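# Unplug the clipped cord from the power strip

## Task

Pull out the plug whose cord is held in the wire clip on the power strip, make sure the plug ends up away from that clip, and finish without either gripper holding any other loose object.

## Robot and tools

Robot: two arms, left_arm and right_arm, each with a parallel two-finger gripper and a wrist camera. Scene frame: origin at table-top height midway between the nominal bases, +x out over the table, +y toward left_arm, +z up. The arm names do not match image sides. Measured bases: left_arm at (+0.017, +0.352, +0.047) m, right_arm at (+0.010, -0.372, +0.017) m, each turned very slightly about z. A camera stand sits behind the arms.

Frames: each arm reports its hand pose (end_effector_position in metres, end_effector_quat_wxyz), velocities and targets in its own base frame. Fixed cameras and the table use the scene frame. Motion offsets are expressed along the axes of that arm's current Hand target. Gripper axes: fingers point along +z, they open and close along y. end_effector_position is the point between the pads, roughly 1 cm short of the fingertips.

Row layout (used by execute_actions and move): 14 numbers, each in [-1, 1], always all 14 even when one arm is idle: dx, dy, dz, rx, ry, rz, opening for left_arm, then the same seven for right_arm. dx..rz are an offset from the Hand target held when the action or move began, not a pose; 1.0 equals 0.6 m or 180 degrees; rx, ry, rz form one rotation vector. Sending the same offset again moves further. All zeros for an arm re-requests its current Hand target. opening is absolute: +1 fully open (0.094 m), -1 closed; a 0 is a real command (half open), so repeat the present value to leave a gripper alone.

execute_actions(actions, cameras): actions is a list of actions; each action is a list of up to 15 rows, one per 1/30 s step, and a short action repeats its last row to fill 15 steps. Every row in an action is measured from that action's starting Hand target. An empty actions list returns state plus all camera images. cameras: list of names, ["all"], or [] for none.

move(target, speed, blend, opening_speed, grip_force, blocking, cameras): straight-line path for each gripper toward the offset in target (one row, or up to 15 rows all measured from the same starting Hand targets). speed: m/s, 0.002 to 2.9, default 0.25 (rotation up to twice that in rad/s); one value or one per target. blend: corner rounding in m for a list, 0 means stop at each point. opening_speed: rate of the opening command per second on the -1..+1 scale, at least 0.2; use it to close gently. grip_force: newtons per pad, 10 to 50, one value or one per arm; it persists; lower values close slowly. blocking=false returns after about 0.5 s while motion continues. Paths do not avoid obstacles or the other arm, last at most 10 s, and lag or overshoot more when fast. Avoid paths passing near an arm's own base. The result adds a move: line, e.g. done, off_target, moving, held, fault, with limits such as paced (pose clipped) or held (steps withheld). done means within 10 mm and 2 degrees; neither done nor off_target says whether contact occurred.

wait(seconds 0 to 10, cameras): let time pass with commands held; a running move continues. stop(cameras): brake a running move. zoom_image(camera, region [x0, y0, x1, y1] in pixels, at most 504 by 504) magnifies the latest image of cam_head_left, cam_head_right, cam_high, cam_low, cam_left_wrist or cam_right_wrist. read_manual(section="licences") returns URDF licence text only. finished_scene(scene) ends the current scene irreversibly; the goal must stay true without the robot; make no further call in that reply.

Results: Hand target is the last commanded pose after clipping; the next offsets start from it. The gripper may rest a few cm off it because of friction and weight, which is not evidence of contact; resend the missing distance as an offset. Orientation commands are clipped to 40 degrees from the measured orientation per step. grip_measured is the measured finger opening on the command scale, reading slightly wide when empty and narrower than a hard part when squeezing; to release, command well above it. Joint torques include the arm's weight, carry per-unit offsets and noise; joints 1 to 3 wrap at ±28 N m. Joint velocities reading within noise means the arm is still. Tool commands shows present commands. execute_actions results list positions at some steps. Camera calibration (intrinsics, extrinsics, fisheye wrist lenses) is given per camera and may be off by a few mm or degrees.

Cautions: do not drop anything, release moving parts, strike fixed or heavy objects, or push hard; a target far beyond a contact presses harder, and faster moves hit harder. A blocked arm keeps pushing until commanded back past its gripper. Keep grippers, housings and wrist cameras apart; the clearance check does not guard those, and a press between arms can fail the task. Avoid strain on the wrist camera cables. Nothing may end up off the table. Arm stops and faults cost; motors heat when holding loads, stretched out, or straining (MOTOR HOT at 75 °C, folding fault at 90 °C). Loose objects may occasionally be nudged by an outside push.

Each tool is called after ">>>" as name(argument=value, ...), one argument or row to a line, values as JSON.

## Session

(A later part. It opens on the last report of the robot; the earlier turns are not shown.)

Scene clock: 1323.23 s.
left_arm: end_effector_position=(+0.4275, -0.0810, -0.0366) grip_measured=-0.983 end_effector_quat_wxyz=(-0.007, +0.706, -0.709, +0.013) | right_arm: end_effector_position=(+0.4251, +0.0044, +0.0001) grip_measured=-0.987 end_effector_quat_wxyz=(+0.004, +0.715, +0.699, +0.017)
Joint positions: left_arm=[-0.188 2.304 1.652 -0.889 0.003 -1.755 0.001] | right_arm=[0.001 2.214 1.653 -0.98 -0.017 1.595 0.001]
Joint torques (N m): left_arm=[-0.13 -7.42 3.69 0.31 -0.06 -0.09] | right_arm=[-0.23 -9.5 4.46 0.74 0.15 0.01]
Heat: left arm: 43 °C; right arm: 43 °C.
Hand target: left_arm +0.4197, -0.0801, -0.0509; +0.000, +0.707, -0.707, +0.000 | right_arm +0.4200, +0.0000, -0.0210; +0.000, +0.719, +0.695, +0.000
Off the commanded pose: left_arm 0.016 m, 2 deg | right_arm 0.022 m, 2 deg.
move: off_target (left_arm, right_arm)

>>> move(
  target=[
    [0,0,-0.15,0,0,0,-1.0, 0,0,-0.3017,0,0,0,-1.0],
    [0,0,-0.25,0,0,0,-1.0, -0.0407,-0.2171,-0.3183,0,0.139,0,0.2],
    [0,0,-0.25,0,0,0,-1.0, 0.0425,-0.2199,-0.28,0,0.139,0,0.2],
  ],
  speed=0.15,
  blend=[0.03,0.02,0],
  grip_force=20,
  cameras=["cam_right_wrist"],
)

Scene clock: 1394.40 s.
left_arm: end_effector_position=(+0.4137, -0.0783, +0.0730) grip_measured=-0.980 end_effector_quat_wxyz=(+0.018, +0.705, -0.708, -0.024) | right_arm: end_effector_position=(+0.2914, +0.0283, +0.1420) grip_measured=+0.198 end_effector_quat_wxyz=(-0.157, +0.701, +0.679, +0.149)
Joint positions: left_arm=[-0.188 2.241 1.991 -1.38 0.003 -1.755 0.001] | right_arm=[-0.166 1.685 1.423 -1.391 -0.429 1.419 0.056]
Joint torques (N m): left_arm=[-0.17 -11.97 8.08 -0.18 -0.08 -0.08] | right_arm=[0.23 -9.88 5.91 0.24 -0.26 0.04]
Heat: left arm: 42 °C; right arm: 39 °C.
Hand target: left_arm +0.4199, -0.0801, +0.0991; +0.000, +0.707, -0.707, +0.000 | right_arm +0.2889, +0.0300, +0.1470; -0.151, +0.702, +0.679, +0.156
Off the commanded pose: left_arm 0.027 m, 3 deg | right_arm 0.006 m, 1 deg.
grip_force (N): 20, 20
move: off_target (left_arm); blend cut to 0 m at target 2
camera_calibration:
cam_right_wrist: T_world_to_cam=[[-0.998653, -0.0196237, -0.0480403, 0.300657], [-0.0518447, 0.417526, 0.907185, -0.116909], [0.00225571, 0.908453, -0.41798, 0.135299], [0, 0, 0, 1]] pos_world=[0.293885, -0.0681999, 0.177054]
Images, in order (width x height): cam_right_wrist 672x504.

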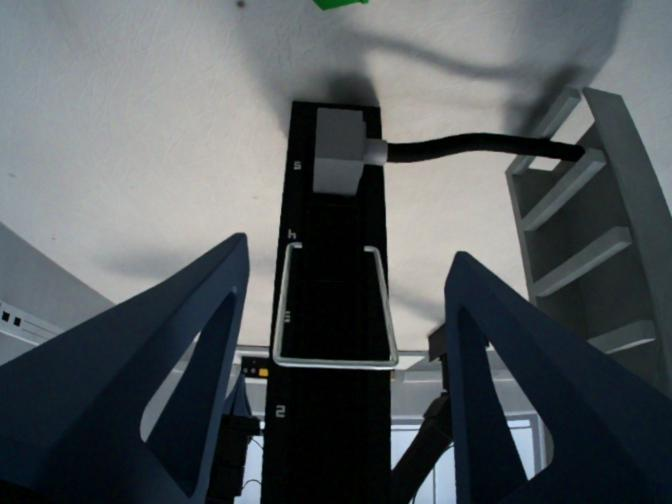

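>>> move(
  target=[
    [0,0,0,0,0,0,-1.0, 0.0779,-0.0022,0.042,0,0,0,0.2],
    [0,0,0,0,0,0,-1.0, 0.0779,-0.0022,0.042,0,0,0,-0.06],
    [0,0,0,0,0,0,-1.0, 0.0278,-0.0022,0.0664,0,0,0,-0.06],
    [0,0,0,0,0,0,-1.0, -0.0125,-0.0022,0.1211,0,0,0,-0.06],
  ],
  speed=0.1,
  opening_speed=0.8,
  blend=[0,0,0.01,0],
  cameras=["cam_right_wrist"],
)

Scene clock: 1420.57 s.
left_arm: end_effector_position=(+0.4137, -0.0783, +0.0730) grip_measured=-0.980 end_effector_quat_wxyz=(+0.018, +0.705, -0.708, -0.024) | right_arm: end_effector_position=(+0.2924, +0.0527, +0.0854) grip_measured=+0.005 end_effector_quat_wxyz=(-0.140, +0.703, +0.678, +0.162)
Joint positions: left_arm=[-0.188 2.241 1.991 -1.38 0.003 -1.755 0.001] | right_arm=[-0.082 1.654 1.164 -1.077 -0.432 1.525 0.047]
Joint torques (N m): left_arm=[-0.12 -11.96 8.16 -0.19 -0.06 -0.08] | right_arm=[0.02 -5.97 5.71 0.4 -0.28 -0.12]
Heat: left arm: 45 °C; right arm: 39 °C.
Hand target: left_arm +0.4199, -0.0801, +0.0991; +0.000, +0.707, -0.707, +0.000 | right_arm +0.2885, +0.0539, +0.0780; -0.151, +0.702, +0.679, +0.156
Off the commanded pose: left_arm 0.027 m, 3 deg | right_arm 0.009 m, 1 deg.
grip_force (N): 20, 20
move: off_target (left_arm)
camera_calibration:
cam_right_wrist: T_world_to_cam=[[-0.995937, -0.00753404, -0.0897377, 0.301671], [-0.0844621, 0.423808, 0.901806, -0.0661283], [0.0312373, 0.905721, -0.422722, 0.0814657], [0, 0, 0, 1]] pos_world=[0.292315, -0.0434867, 0.121143]
Images, in order (width x height): cam_right_wrist 672x504.

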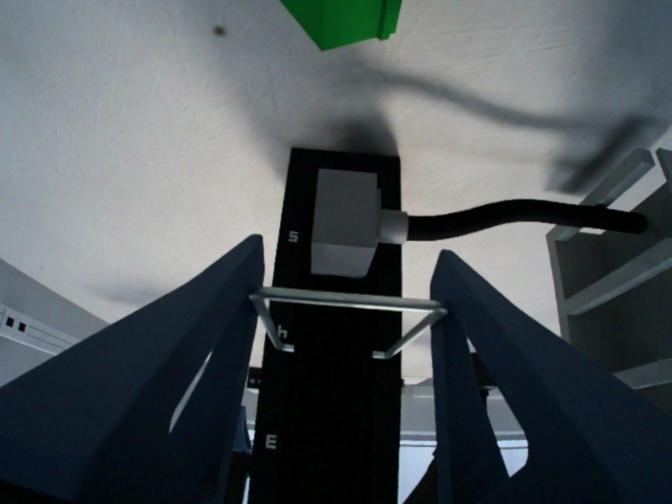

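>>> execute_actions(
  actions=[],
  cameras=["all"],
)

Scene clock: 1454.73 s.
left_arm: end_effector_position=(+0.4137, -0.0783, +0.0730) grip_measured=-0.980 end_effector_quat_wxyz=(+0.018, +0.705, -0.708, -0.024) | right_arm: end_effector_position=(+0.2924, +0.0527, +0.0854) grip_measured=+0.005 end_effector_quat_wxyz=(-0.140, +0.703, +0.678, +0.162)
Joint positions: left_arm=[-0.188 2.241 1.991 -1.38 0.003 -1.755 0.001] | right_arm=[-0.082 1.654 1.164 -1.077 -0.432 1.525 0.047]
Joint velocities: within noise
Joint torques (N m): left_arm=[-0.17 -12 8.17 -0.2 -0.08 -0.08] | right_arm=[0.05 -5.96 5.74 0.4 -0.27 -0.12]
Heat: left arm: 47 °C; right arm: 39 °C.
Hand target: left_arm +0.4199, -0.0801, +0.0991; +0.000, +0.707, -0.707, +0.000 | right_arm +0.2885, +0.0539, +0.0780; -0.151, +0.702, +0.679, +0.156
Tool commands: left_gripper/opening=-1.0 right_gripper/opening=-0.06
Off the commanded pose: left_arm 0.027 m, 3 deg | right_arm 0.009 m, 1 deg.
grip_force (N): 20, 20
camera_calibration:
cam_left_wrist: T_world_to_cam=[[0.992032, 0.0716801, -0.10361, -0.395335], [0.121058, -0.770121, 0.626305, -0.147242], [-0.0348984, -0.633858, -0.772662, 0.12912], [0, 0, 0, 1]] pos_world=[0.414516, -0.00321271, 0.151024]
cam_right_wrist: T_world_to_cam=[[-0.995937, -0.00753404, -0.0897377, 0.301671], [-0.0844621, 0.423808, 0.901806, -0.0661283], [0.0312373, 0.905721, -0.422722, 0.0814657], [0, 0, 0, 1]] pos_world=[0.292315, -0.0434867, 0.121143]

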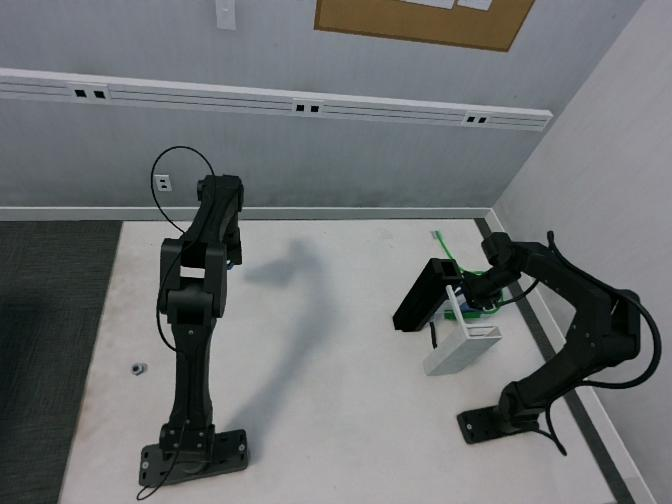

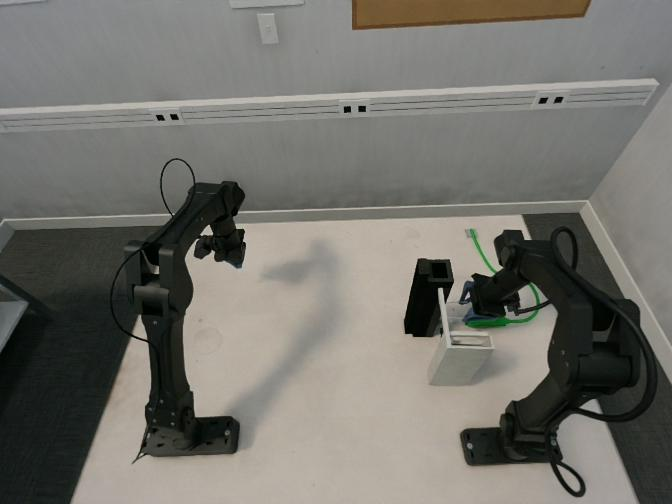

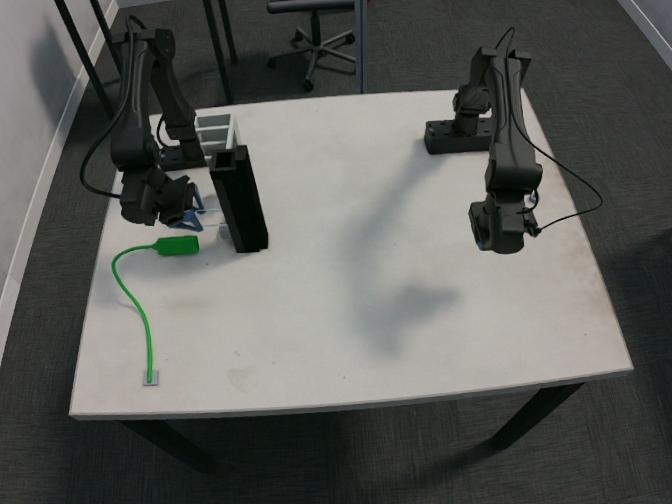

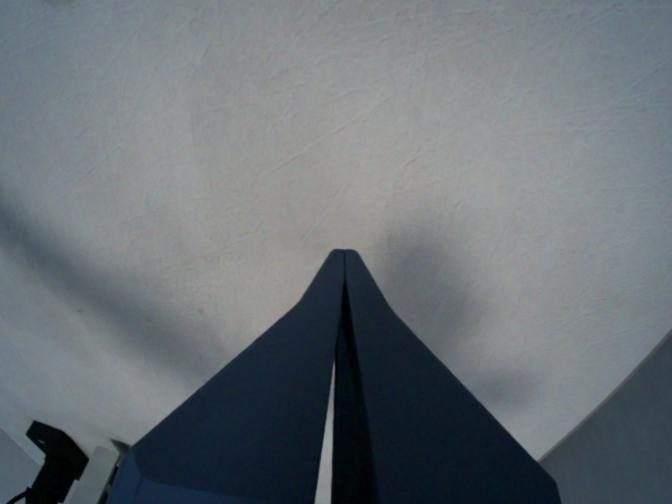

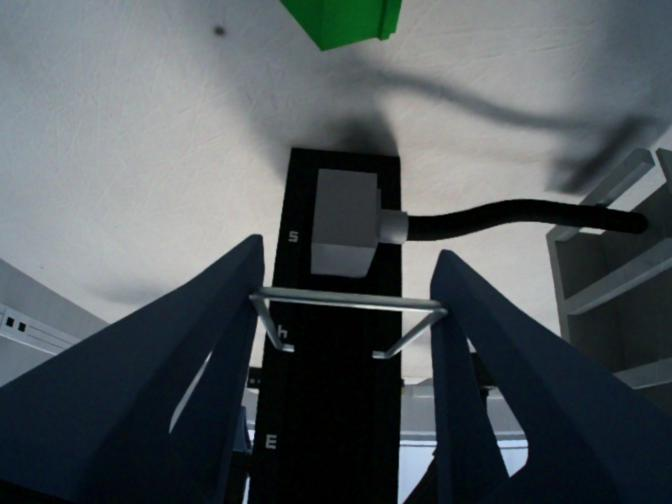

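>>> move(
  target=[
    [0,0,0,0,0,0,-1.0, 0.0405,-0.0008,-0.0696,0,0,0,-0.06],
    [0,0,0,0,0,0,-1.0, 0.0926,-0.0023,-0.1004,0,0,0,-0.06],
    [0,0,0,0,0,0,-1.0, 0.0860,-0.0020,-0.0985,0,0,0,0.2],
    [0,0,0,0,0,0,-1.0, 0.0260,-0.0005,-0.1450,0,0,0,0.2],
  ],
  speed=[0.1,0.1,0.1,0.15],
  blend=[0.02,0,0,0],
  cameras=["cam_right_wrist"],
)

Scene clock: 1478.70 s.
left_arm: end_effector_position=(+0.4137, -0.0783, +0.0730) grip_measured=-0.980 end_effector_quat_wxyz=(+0.018, +0.705, -0.708, -0.024) | right_arm: end_effector_position=(+0.2855, +0.0318, +0.1583) grip_measured=+0.199 end_effector_quat_wxyz=(-0.151, +0.703, +0.678, +0.154)
Joint positions: left_arm=[-0.188 2.241 1.991 -1.38 0.003 -1.755 0.001] | right_arm=[-0.158 1.644 1.444 -1.431 -0.431 1.436 0.056]
Joint torques (N m): left_arm=[-0.13 -11.97 8.14 -0.19 -0.07 -0.09] | right_arm=[-0.12 -6.72 9.61 0.06 -0.25 -0.09]
Heat: left arm: 49 °C; right arm: 39 °C.
Hand target: left_arm +0.4199, -0.0801, +0.0991; +0.000, +0.707, -0.707, +0.000 | right_arm +0.2874, +0.0313, +0.1635; -0.150, +0.702, +0.679, +0.156
Off the commanded pose: left_arm 0.027 m, 3 deg | right_arm 0.006 m, 0 deg.
grip_force (N): 20, 20
move: off_target (left_arm); blend cut to 0.0182 m at target 1; target 3's new opening was sent with right_arm's hand 0.020 m and 2 deg from that target
camera_calibration:
cam_right_wrist: T_world_to_cam=[[-0.997963, -0.0127078, -0.0625204, 0.297551], [-0.0620807, 0.41932, 0.905714, -0.130406], [0.0147064, 0.90775, -0.419254, 0.135564], [0, 0, 0, 1]] pos_world=[0.286855, -0.0645945, 0.193549]
Images, in order (width x height): cam_right_wrist 672x504.

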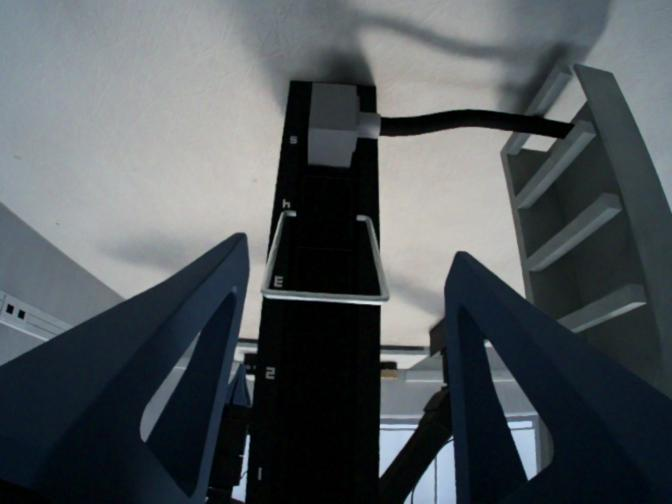

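>>> move(
  target=[
    [0,0,0,0,0,0,-1.0, 0.0570,0.0100,0.0698,0,0,0,0.35],
    [0,0,0,0,0,0,-1.0, 0.0570,0.0100,0.0698,0,0,0,-0.06],
    [0,0,0,0,0,0,-1.0, -0.0055,0.0060,0.1050,0,0,0,-0.06],
    [0,0,0,0,0,0,-1.0, -0.0262,0.0040,0.1450,0,0,0,-0.06],
    [0,0,0,0,0,0,-1.0, -0.0210,0.0060,0.1364,0,0,0,0.25],
    [0,0,0,0,0,0,-1.0, -0.0598,0.0060,0.0245,0,0,0,0.25],
  ],
  speed=[0.1,0.1,0.1,0.1,0.1,0.15],
  blend=[0,0,0.015,0,0,0],
  cameras=["cam_right_wrist"],
)

Scene clock: 1581.37 s.
left_arm: end_effector_position=(+0.4137, -0.0783, +0.0730) grip_measured=-0.980 end_effector_quat_wxyz=(+0.018, +0.705, -0.708, -0.024) | right_arm: end_effector_position=(+0.2887, +0.0070, +0.1331) grip_measured=+0.249 end_effector_quat_wxyz=(-0.150, +0.702, +0.678, +0.160)
Joint positions: left_arm=[-0.188 2.241 1.991 -1.38 0.003 -1.755 0.001] | right_arm=[-0.245 1.678 1.378 -1.362 -0.433 1.341 0.059]
Joint torques (N m): left_arm=[-0.16 -11.97 8.18 -0.19 -0.06 -0.09] | right_arm=[-0.23 -6.46 9.25 0.01 -0.17 -0.09]
Heat: left arm: 53 °C; right arm: 43 °C.
Hand target: left_arm +0.4199, -0.0801, +0.0991; +0.000, +0.707, -0.707, +0.000 | right_arm +0.2901, +0.0049, +0.1349; -0.151, +0.702, +0.679, +0.156
Off the commanded pose: left_arm 0.027 m, 3 deg | right_arm 0.003 m, 0 deg.
grip_force (N): 20, 20
move: off_target (left_arm); blend cut to 0.0135 m at target 3
camera_calibration:
cam_right_wrist: T_world_to_cam=[[-0.99721, -0.0114976, -0.0737566, 0.300075], [-0.0719045, 0.413329, 0.907739, -0.0944003], [0.0200489, 0.910509, -0.413002, 0.14505], [0, 0, 0, 1]] pos_world=[0.289542, -0.089601, 0.167729]
Images, in order (width x height): cam_right_wrist 672x504.

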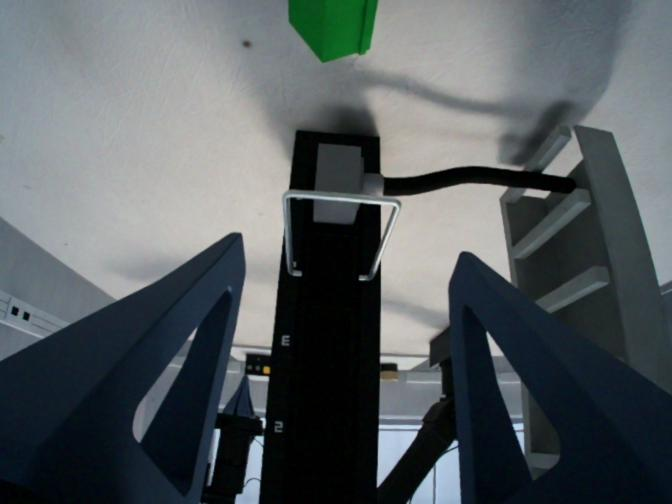

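>>> move(
  target=[
    [0,0,0,0,0,0,-1.0, 0.0447,0.0050,0.1025,0,0,0,0.25],
    [0,0,0,0,0,0,-1.0, 0.0447,0.0050,0.1025,0,0,0,-0.06],
    [0,0,0,0,0,0,-1.0, 0.0725,0.0020,0.0548,0,0,0,-0.06],
    [0,0,0,0,0,0,-1.0, 0.1246,0.0000,0.0240,0,0,0,-0.06],
    [0,0,0,0,0,0,-1.0, 0.1211,0.0000,0.0262,0,0,0,0.25],
    [0,0,0,0,0,0,-1.0, 0.0478,0.0030,0.0039,0,0,0,0.25],
    [0,0,0,0,0,0,-1.0, 0.0375,0.0030,0.1110,0,0,0,0.25],
  ],
  speed=[0.12,0.1,0.1,0.1,0.1,0.15,0.1],
  blend=[0,0,0.015,0,0,0.02,0],
  grip_force=20,
  cameras=["cam_right_wrist"],
)

Scene clock: 1612.40 s.
left_arm: end_effector_position=(+0.4137, -0.0783, +0.0730) grip_measured=-0.980 end_effector_quat_wxyz=(+0.018, +0.705, -0.708, -0.024) | right_arm: end_effector_position=(+0.2957, +0.0508, +0.0885) grip_measured=+0.249 end_effector_quat_wxyz=(-0.143, +0.701, +0.681, +0.160)
Joint positions: left_arm=[-0.188 2.241 1.991 -1.38 0.003 -1.755 0.001] | right_arm=[-0.088 1.673 1.198 -1.104 -0.432 1.51 0.059]
Joint torques (N m): left_arm=[-0.12 -11.96 8.14 -0.19 -0.05 -0.09] | right_arm=[0.44 -6.67 6.24 0.37 -0.27 0.03]
Heat: left arm: 54 °C; right arm: 41 °C.
Hand target: left_arm +0.4199, -0.0801, +0.0991; +0.000, +0.707, -0.707, +0.000 | right_arm +0.2936, +0.0534, +0.0841; -0.151, +0.702, +0.679, +0.156
Off the commanded pose: left_arm 0.027 m, 3 deg | right_arm 0.006 m, 1 deg.
grip_force (N): 20, 20
move: off_target (left_arm); target 5's new opening was sent with right_arm's hand 0.018 m and 3 deg from that target
camera_calibration:
cam_right_wrist: T_world_to_cam=[[-0.996383, -0.0156226, -0.0835327, 0.305126], [-0.0822938, 0.422616, 0.902565, -0.0684208], [0.0212018, 0.906174, -0.422372, 0.0873723], [0, 0, 0, 1]] pos_world=[0.296539, -0.045492, 0.124146]
Images, in order (width x height): cam_right_wrist 672x504.

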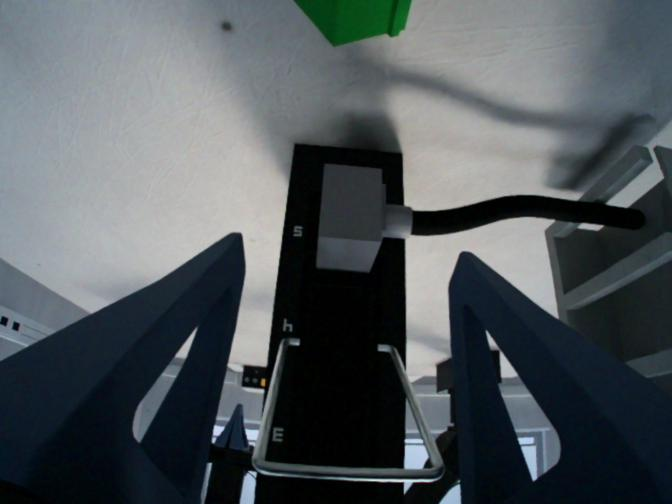

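>>> move(
  target=[-0.05,0.2,-0.0167,0,0.139,0,-0.8, 0,0,0,0,0,0,0.25],
  speed=0.15,
  cameras=["cam_left_wrist"],
)

Scene clock: 1641.47 s.
left_arm: end_effector_position=(+0.3024, -0.0491, +0.1036) grip_measured=-0.803 end_effector_quat_wxyz=(+0.158, +0.693, -0.689, +0.142) | right_arm: end_effector_position=(+0.2957, +0.0508, +0.0885) grip_measured=+0.249 end_effector_quat_wxyz=(-0.143, +0.701, +0.681, +0.160)
Joint positions: left_arm=[0.081 1.734 1.328 -1.225 0.425 -1.482 0.009] | right_arm=[-0.088 1.673 1.198 -1.104 -0.432 1.51 0.059]
Joint torques (N m): left_arm=[0.32 -7.6 4.31 0.05 0.28 0.06] | right_arm=[0.44 -6.63 6.2 0.38 -0.27 0.03]
Heat: left arm: 54 °C; right arm: 40 °C.
Hand target: left_arm +0.2999, -0.0500, +0.1092; +0.153, +0.690, -0.691, +0.153 | right_arm +0.2935, +0.0534, +0.0841; -0.151, +0.702, +0.679, +0.156
Off the commanded pose: left_arm 0.006 m, 1 deg | right_arm 0.006 m, 1 deg.
grip_force (N): 20, 20
move: done
camera_calibration:
cam_left_wrist: T_world_to_cam=[[0.99421, 0.0492705, -0.0954967, -0.28633], [0.107413, -0.429983, 0.896424, -0.137428], [0.00310532, -0.901491, -0.432786, 0.107546], [0, 0, 0, 1]] pos_world=[0.2991, 0.0519676, 0.142394]
Images, in order (width x height): cam_left_wrist 672x504.

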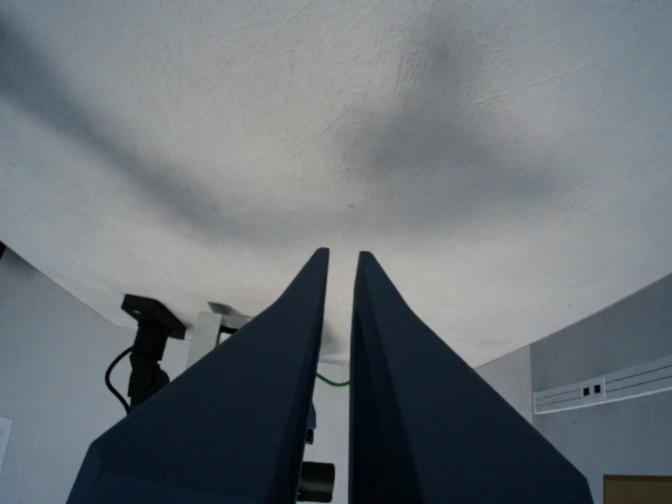

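>>> move(
  target=[-0.0467,-0.05,-0.0972,0.1382,-0.3437,0.5159,-0.5, 0,0,0,0,0,0,0.25],
  speed=0.35,
  cameras=["cam_left_wrist"],
)

Scene clock: 1669.07 s.
left_arm: end_effector_position=(+0.3297, -0.0006, +0.1476) grip_measured=-0.503 end_effector_quat_wxyz=(+0.450, -0.002, +0.893, +0.001) | right_arm: end_effector_position=(+0.2957, +0.0508, +0.0885) grip_measured=+0.249 end_effector_quat_wxyz=(-0.143, +0.701, +0.681, +0.160)
Joint positions: left_arm=[-0.012 1.013 0.59 -0.215 -0.014 -0.01 0.023] | right_arm=[-0.088 1.673 1.198 -1.104 -0.432 1.51 0.059]
Joint torques (N m): left_arm=[0.66 -2.4 5.42 1.71 0.03 0.04] | right_arm=[0.46 -6.65 6.22 0.38 -0.28 0.02]
Heat: left arm: 45 °C; right arm: 40 °C.
Hand target: left_arm +0.3299, +0.0000, +0.1501; +0.461, +0.000, +0.887, +0.000 | right_arm +0.2935, +0.0534, +0.0841; -0.151, +0.702, +0.679, +0.156
Off the commanded pose: left_arm 0.003 m, 2 deg | right_arm 0.006 m, 1 deg.
grip_force (N): 20, 20
move: done
camera_calibration:
cam_left_wrist: T_world_to_cam=[[0.0860393, -0.995759, 0.0325908, -0.0317416], [-0.967914, -0.0912957, -0.23411, 0.36257], [0.236092, -0.0114024, -0.971664, 0.173495], [0, 0, 0, 1]] pos_world=[0.312706, 0.00347241, 0.254495]
Images, in order (width x height): cam_left_wrist 672x504.

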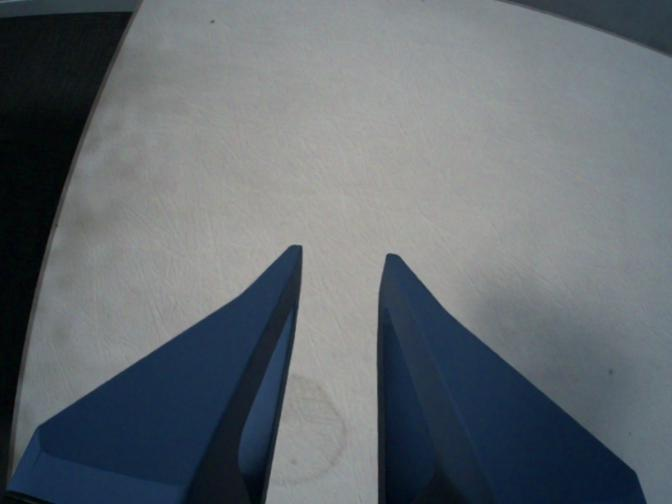

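>>> move(
  target=[
    [0,0,0,0,0,0,-0.5, -0.0856,0,-0.1319,0,0,0,0.25],
    [0,0,0,0,0,0,-0.5, -0.2300,0,-0.1900,0,0,0,0.25],
  ],
  speed=0.2,
  blend=[0.03,0],
  cameras=["cam_head_left","cam_head_right","cam_high","cam_right_wrist"],
)

Scene clock: 1688.53 s.
left_arm: end_effector_position=(+0.3298, -0.0006, +0.1478) grip_measured=-0.503 end_effector_quat_wxyz=(+0.450, -0.002, +0.893, +0.001) | right_arm: end_effector_position=(+0.2854, -0.1184, +0.1278) grip_measured=+0.249 end_effector_quat_wxyz=(-0.150, +0.705, +0.675, +0.160)
Joint positions: left_arm=[-0.012 1.013 0.59 -0.214 -0.014 -0.009 0.023] | right_arm=[-0.61 1.909 1.634 -1.54 -0.371 0.958 0.059]
Joint torques (N m): left_arm=[0.62 -2.36 5.41 1.71 0.03 0.05] | right_arm=[0.34 -8.25 9.31 -0.28 -0.13 -0.1]
Heat: left arm: 43 °C; right arm: 40 °C.
Hand target: left_arm +0.3299, +0.0001, +0.1501; +0.461, +0.000, +0.887, +0.000 | right_arm +0.2878, -0.1198, +0.1291; -0.150, +0.702, +0.679, +0.156
Off the commanded pose: left_arm 0.002 m, 1 deg | right_arm 0.003 m, 1 deg.
grip_force (N): 20, 20
move: done
camera_calibration:
cam_right_wrist: T_world_to_cam=[[-0.99743, -0.00363514, -0.0715566, 0.295735], [-0.066618, 0.414683, 0.907524, -0.0392283], [0.0263744, 0.909959, -0.41386, 0.255328], [0, 0, 0, 1]] pos_world=[0.285628, -0.214996, 0.162432]
Images, in order (width x height): cam_head_left 672x504, cam_head_right 672x504, cam_high 672x504, cam_right_wrist 672x504.

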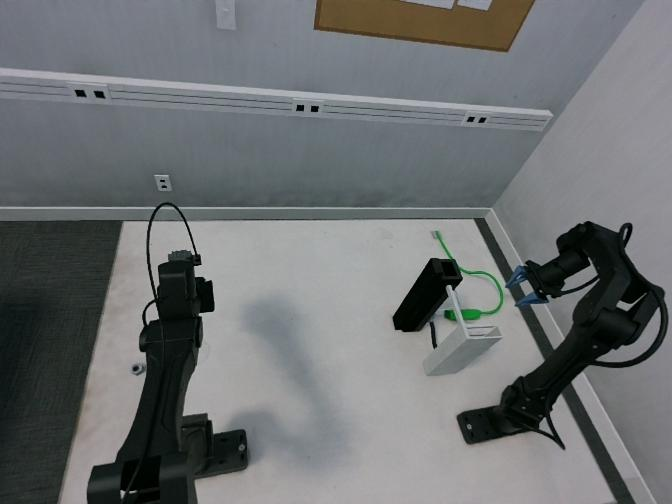

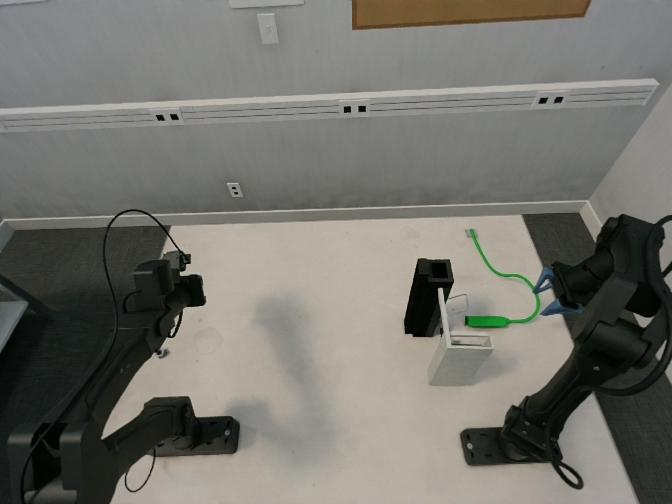

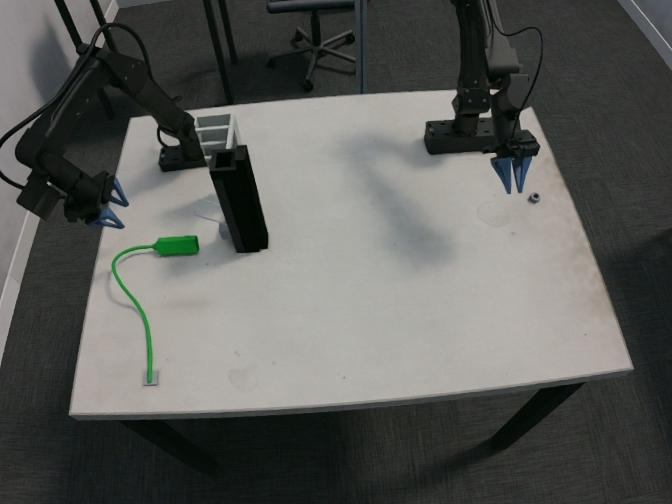

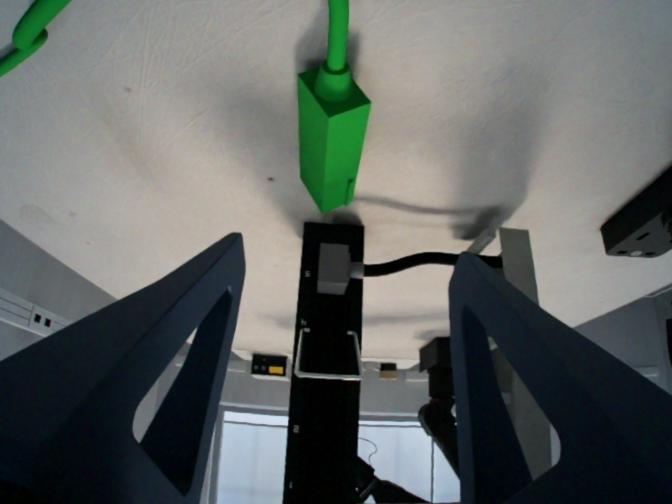

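>>> zoom_image(
  camera="cam_head_right",
  region=[390, 240, 530, 345],
)

>>> zoom_image(
  camera="cam_high",
  region=[150, 130, 290, 265],
)

Scaled by 3.600 from the camera's 672x504 image, which has a finer 960x720 frame.

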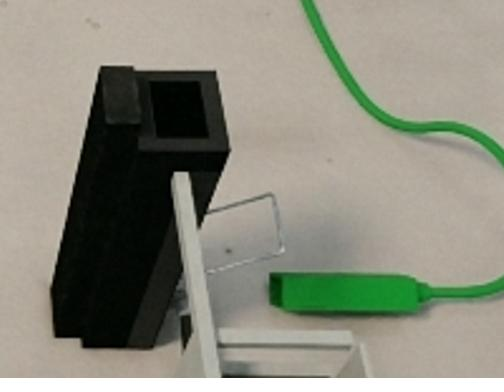

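Scaled by 3.600 from the camera's 672x504 image, which has a finer 960x720 frame.

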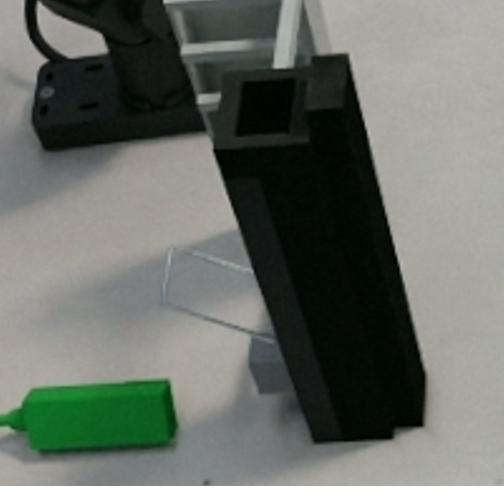

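>>> move(
  target=[
    [0,0,0,0,0,0,-0.5, 0.2364,-0.0022,0.0446,0,0,0,0.45],
    [0,0,0,0,0,0,-0.5, 0.2835,-0.0045,0.1366,0,0,0,0.45],
    [0,0,0,0,0,0,-0.5, 0.2835,-0.0045,0.1366,0,0,0,-0.06],
    [0,0,0,0,0,0,-0.5, 0.2405,-0.0035,0.1772,0,0,0,-0.06],
    [0,0,0,0,0,0,-0.5, 0.2260,-0.0030,0.1998,0,0,0,-0.06],
    [0,0,0,0,0,0,-0.5, 0.2312,-0.0030,0.1913,0,0,0,0.45],
    [0,0,0,0,0,0,-0.5, 0.1925,-0.0009,0.0793,0,0,0,0.45],
  ],
  speed=[0.2,0.15,0.1,0.1,0.1,0.1,0.15],
  blend=[0.03,0,0,0.015,0,0,0],
  grip_force=20,
  cameras=["cam_right_wrist"],
)

Scene clock: 1759.23 s.
left_arm: end_effector_position=(+0.3298, -0.0006, +0.1478) grip_measured=-0.503 end_effector_quat_wxyz=(+0.450, -0.002, +0.893, +0.001) | right_arm: end_effector_position=(+0.2898, +0.0072, +0.1330) grip_measured=+0.448 end_effector_quat_wxyz=(-0.150, +0.702, +0.678, +0.160)
Joint positions: left_arm=[-0.012 1.013 0.59 -0.214 -0.014 -0.009 0.023] | right_arm=[-0.243 1.682 1.382 -1.362 -0.433 1.342 0.068]
Joint torques (N m): left_arm=[0.65 -2.4 5.42 1.71 0.06 0.05] | right_arm=[-0.18 -6.48 9.26 0 -0.17 -0.08]
Heat: left arm: 41 °C; right arm: 42 °C.
Hand target: left_arm +0.3299, +0.0001, +0.1501; +0.461, +0.000, +0.887, +0.000 | right_arm +0.2913, +0.0049, +0.1348; -0.151, +0.702, +0.679, +0.156
Off the commanded pose: left_arm 0.002 m, 1 deg | right_arm 0.003 m, 0 deg.
grip_force (N): 20, 20
move: done; blend cut to 0.0081 m at target 4
camera_calibration:
cam_right_wrist: T_world_to_cam=[[-0.997212, -0.0119976, -0.0736558, 0.301206], [-0.07202, 0.413296, 0.907744, -0.0942348], [0.0195508, 0.910518, -0.413007, 0.14504], [0, 0, 0, 1]] pos_world=[0.290743, -0.0895013, 0.167629]
Images, in order (width x height): cam_right_wrist 672x504.

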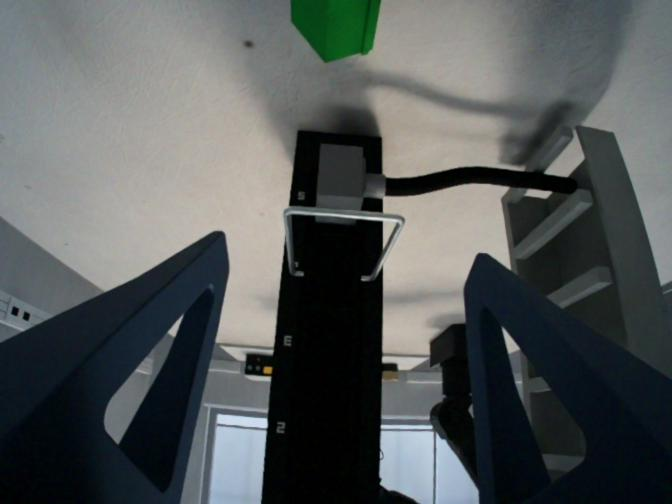

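>>> move(
  target=[
    [0,0,0,0,0,0,-0.5, 0.0446,-0.0020,0.1024,0,0,0,0.45],
    [0,0,0,0,0,0,-0.5, 0.0446,-0.0020,0.1024,0,0,0,-0.06],
    [0,0,0,0,0,0,-0.5, 0.0798,-0.0028,0.0462,0,0,0,-0.06],
    [0,0,0,0,0,0,-0.5, 0.1497,-0.0048,0.0146,0,0,0,-0.06],
    [0,0,0,0,0,0,-0.5, 0.1368,-0.0045,0.0361,0,0,0,-0.06],
    [0,0,0,0,0,0,-0.5, 0.1368,-0.0045,0.0361,0,0,0,0.45],
    [0,0,0,0,0,0,-0.5, 0.1368,-0.0045,-0.0472,0,0,0,0.45],
    [0,0,0,0,0,0,-0.5, 0.0365,-0.0005,-0.0385,0,0,0,0.45],
  ],
  speed=[0.12,0.1,0.1,0.1,0.1,0.1,0.15,0.2],
  blend=[0,0,0.015,0,0,0,0.02,0],
  grip_force=20,
  cameras=["cam_right_wrist"],
)

Scene clock: 1785.83 s.
left_arm: end_effector_position=(+0.3298, -0.0006, +0.1478) grip_measured=-0.503 end_effector_quat_wxyz=(+0.450, -0.002, +0.893, +0.001) | right_arm: end_effector_position=(+0.2966, +0.0133, +0.1695) grip_measured=+0.448 end_effector_quat_wxyz=(-0.136, +0.702, +0.680, +0.165)
Joint positions: left_arm=[-0.012 1.013 0.59 -0.214 -0.014 -0.009 0.023] | right_arm=[-0.214 1.674 1.522 -1.467 -0.429 1.378 0.068]
Joint torques (N m): left_arm=[0.69 -2.37 5.42 1.7 0.04 0.06] | right_arm=[0.13 -6.69 6.26 0.1 -0.24 -0.09]
Heat: left arm: 41 °C; right arm: 42 °C.
Hand target: left_arm +0.3299, +0.0001, +0.1501; +0.461, +0.000, +0.887, +0.000 | right_arm +0.2914, +0.0150, +0.1650; -0.150, +0.702, +0.679, +0.156
Off the commanded pose: left_arm 0.002 m, 1 deg | right_arm 0.007 m, 2 deg.
grip_force (N): 20, 20
move: done; target 6's new opening was sent with right_arm's hand 0.013 m and 4 deg from that target
camera_calibration:
cam_right_wrist: T_world_to_cam=[[-0.995043, -0.00923482, -0.0990122, 0.314406], [-0.0935325, 0.425035, 0.900332, -0.121931], [0.0337692, 0.90513, -0.423792, 0.152038], [0, 0, 0, 1]] pos_world=[0.296309, -0.082886, 0.205341]
Images, in order (width x height): cam_right_wrist 672x504.

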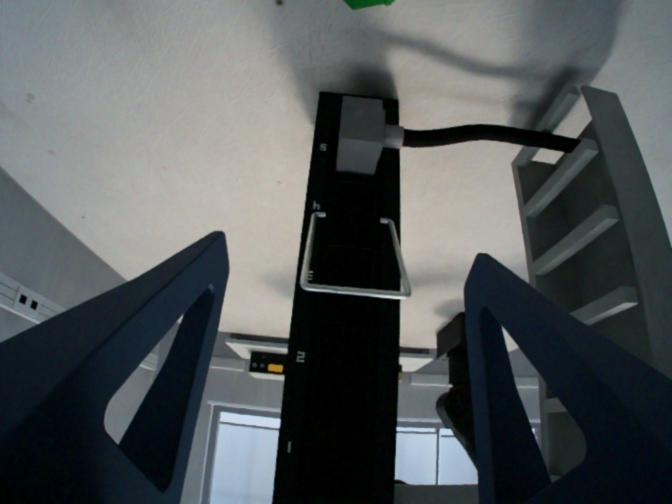

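>>> finished_scene(
  scene=1,
)

The scene is finished: the task was done.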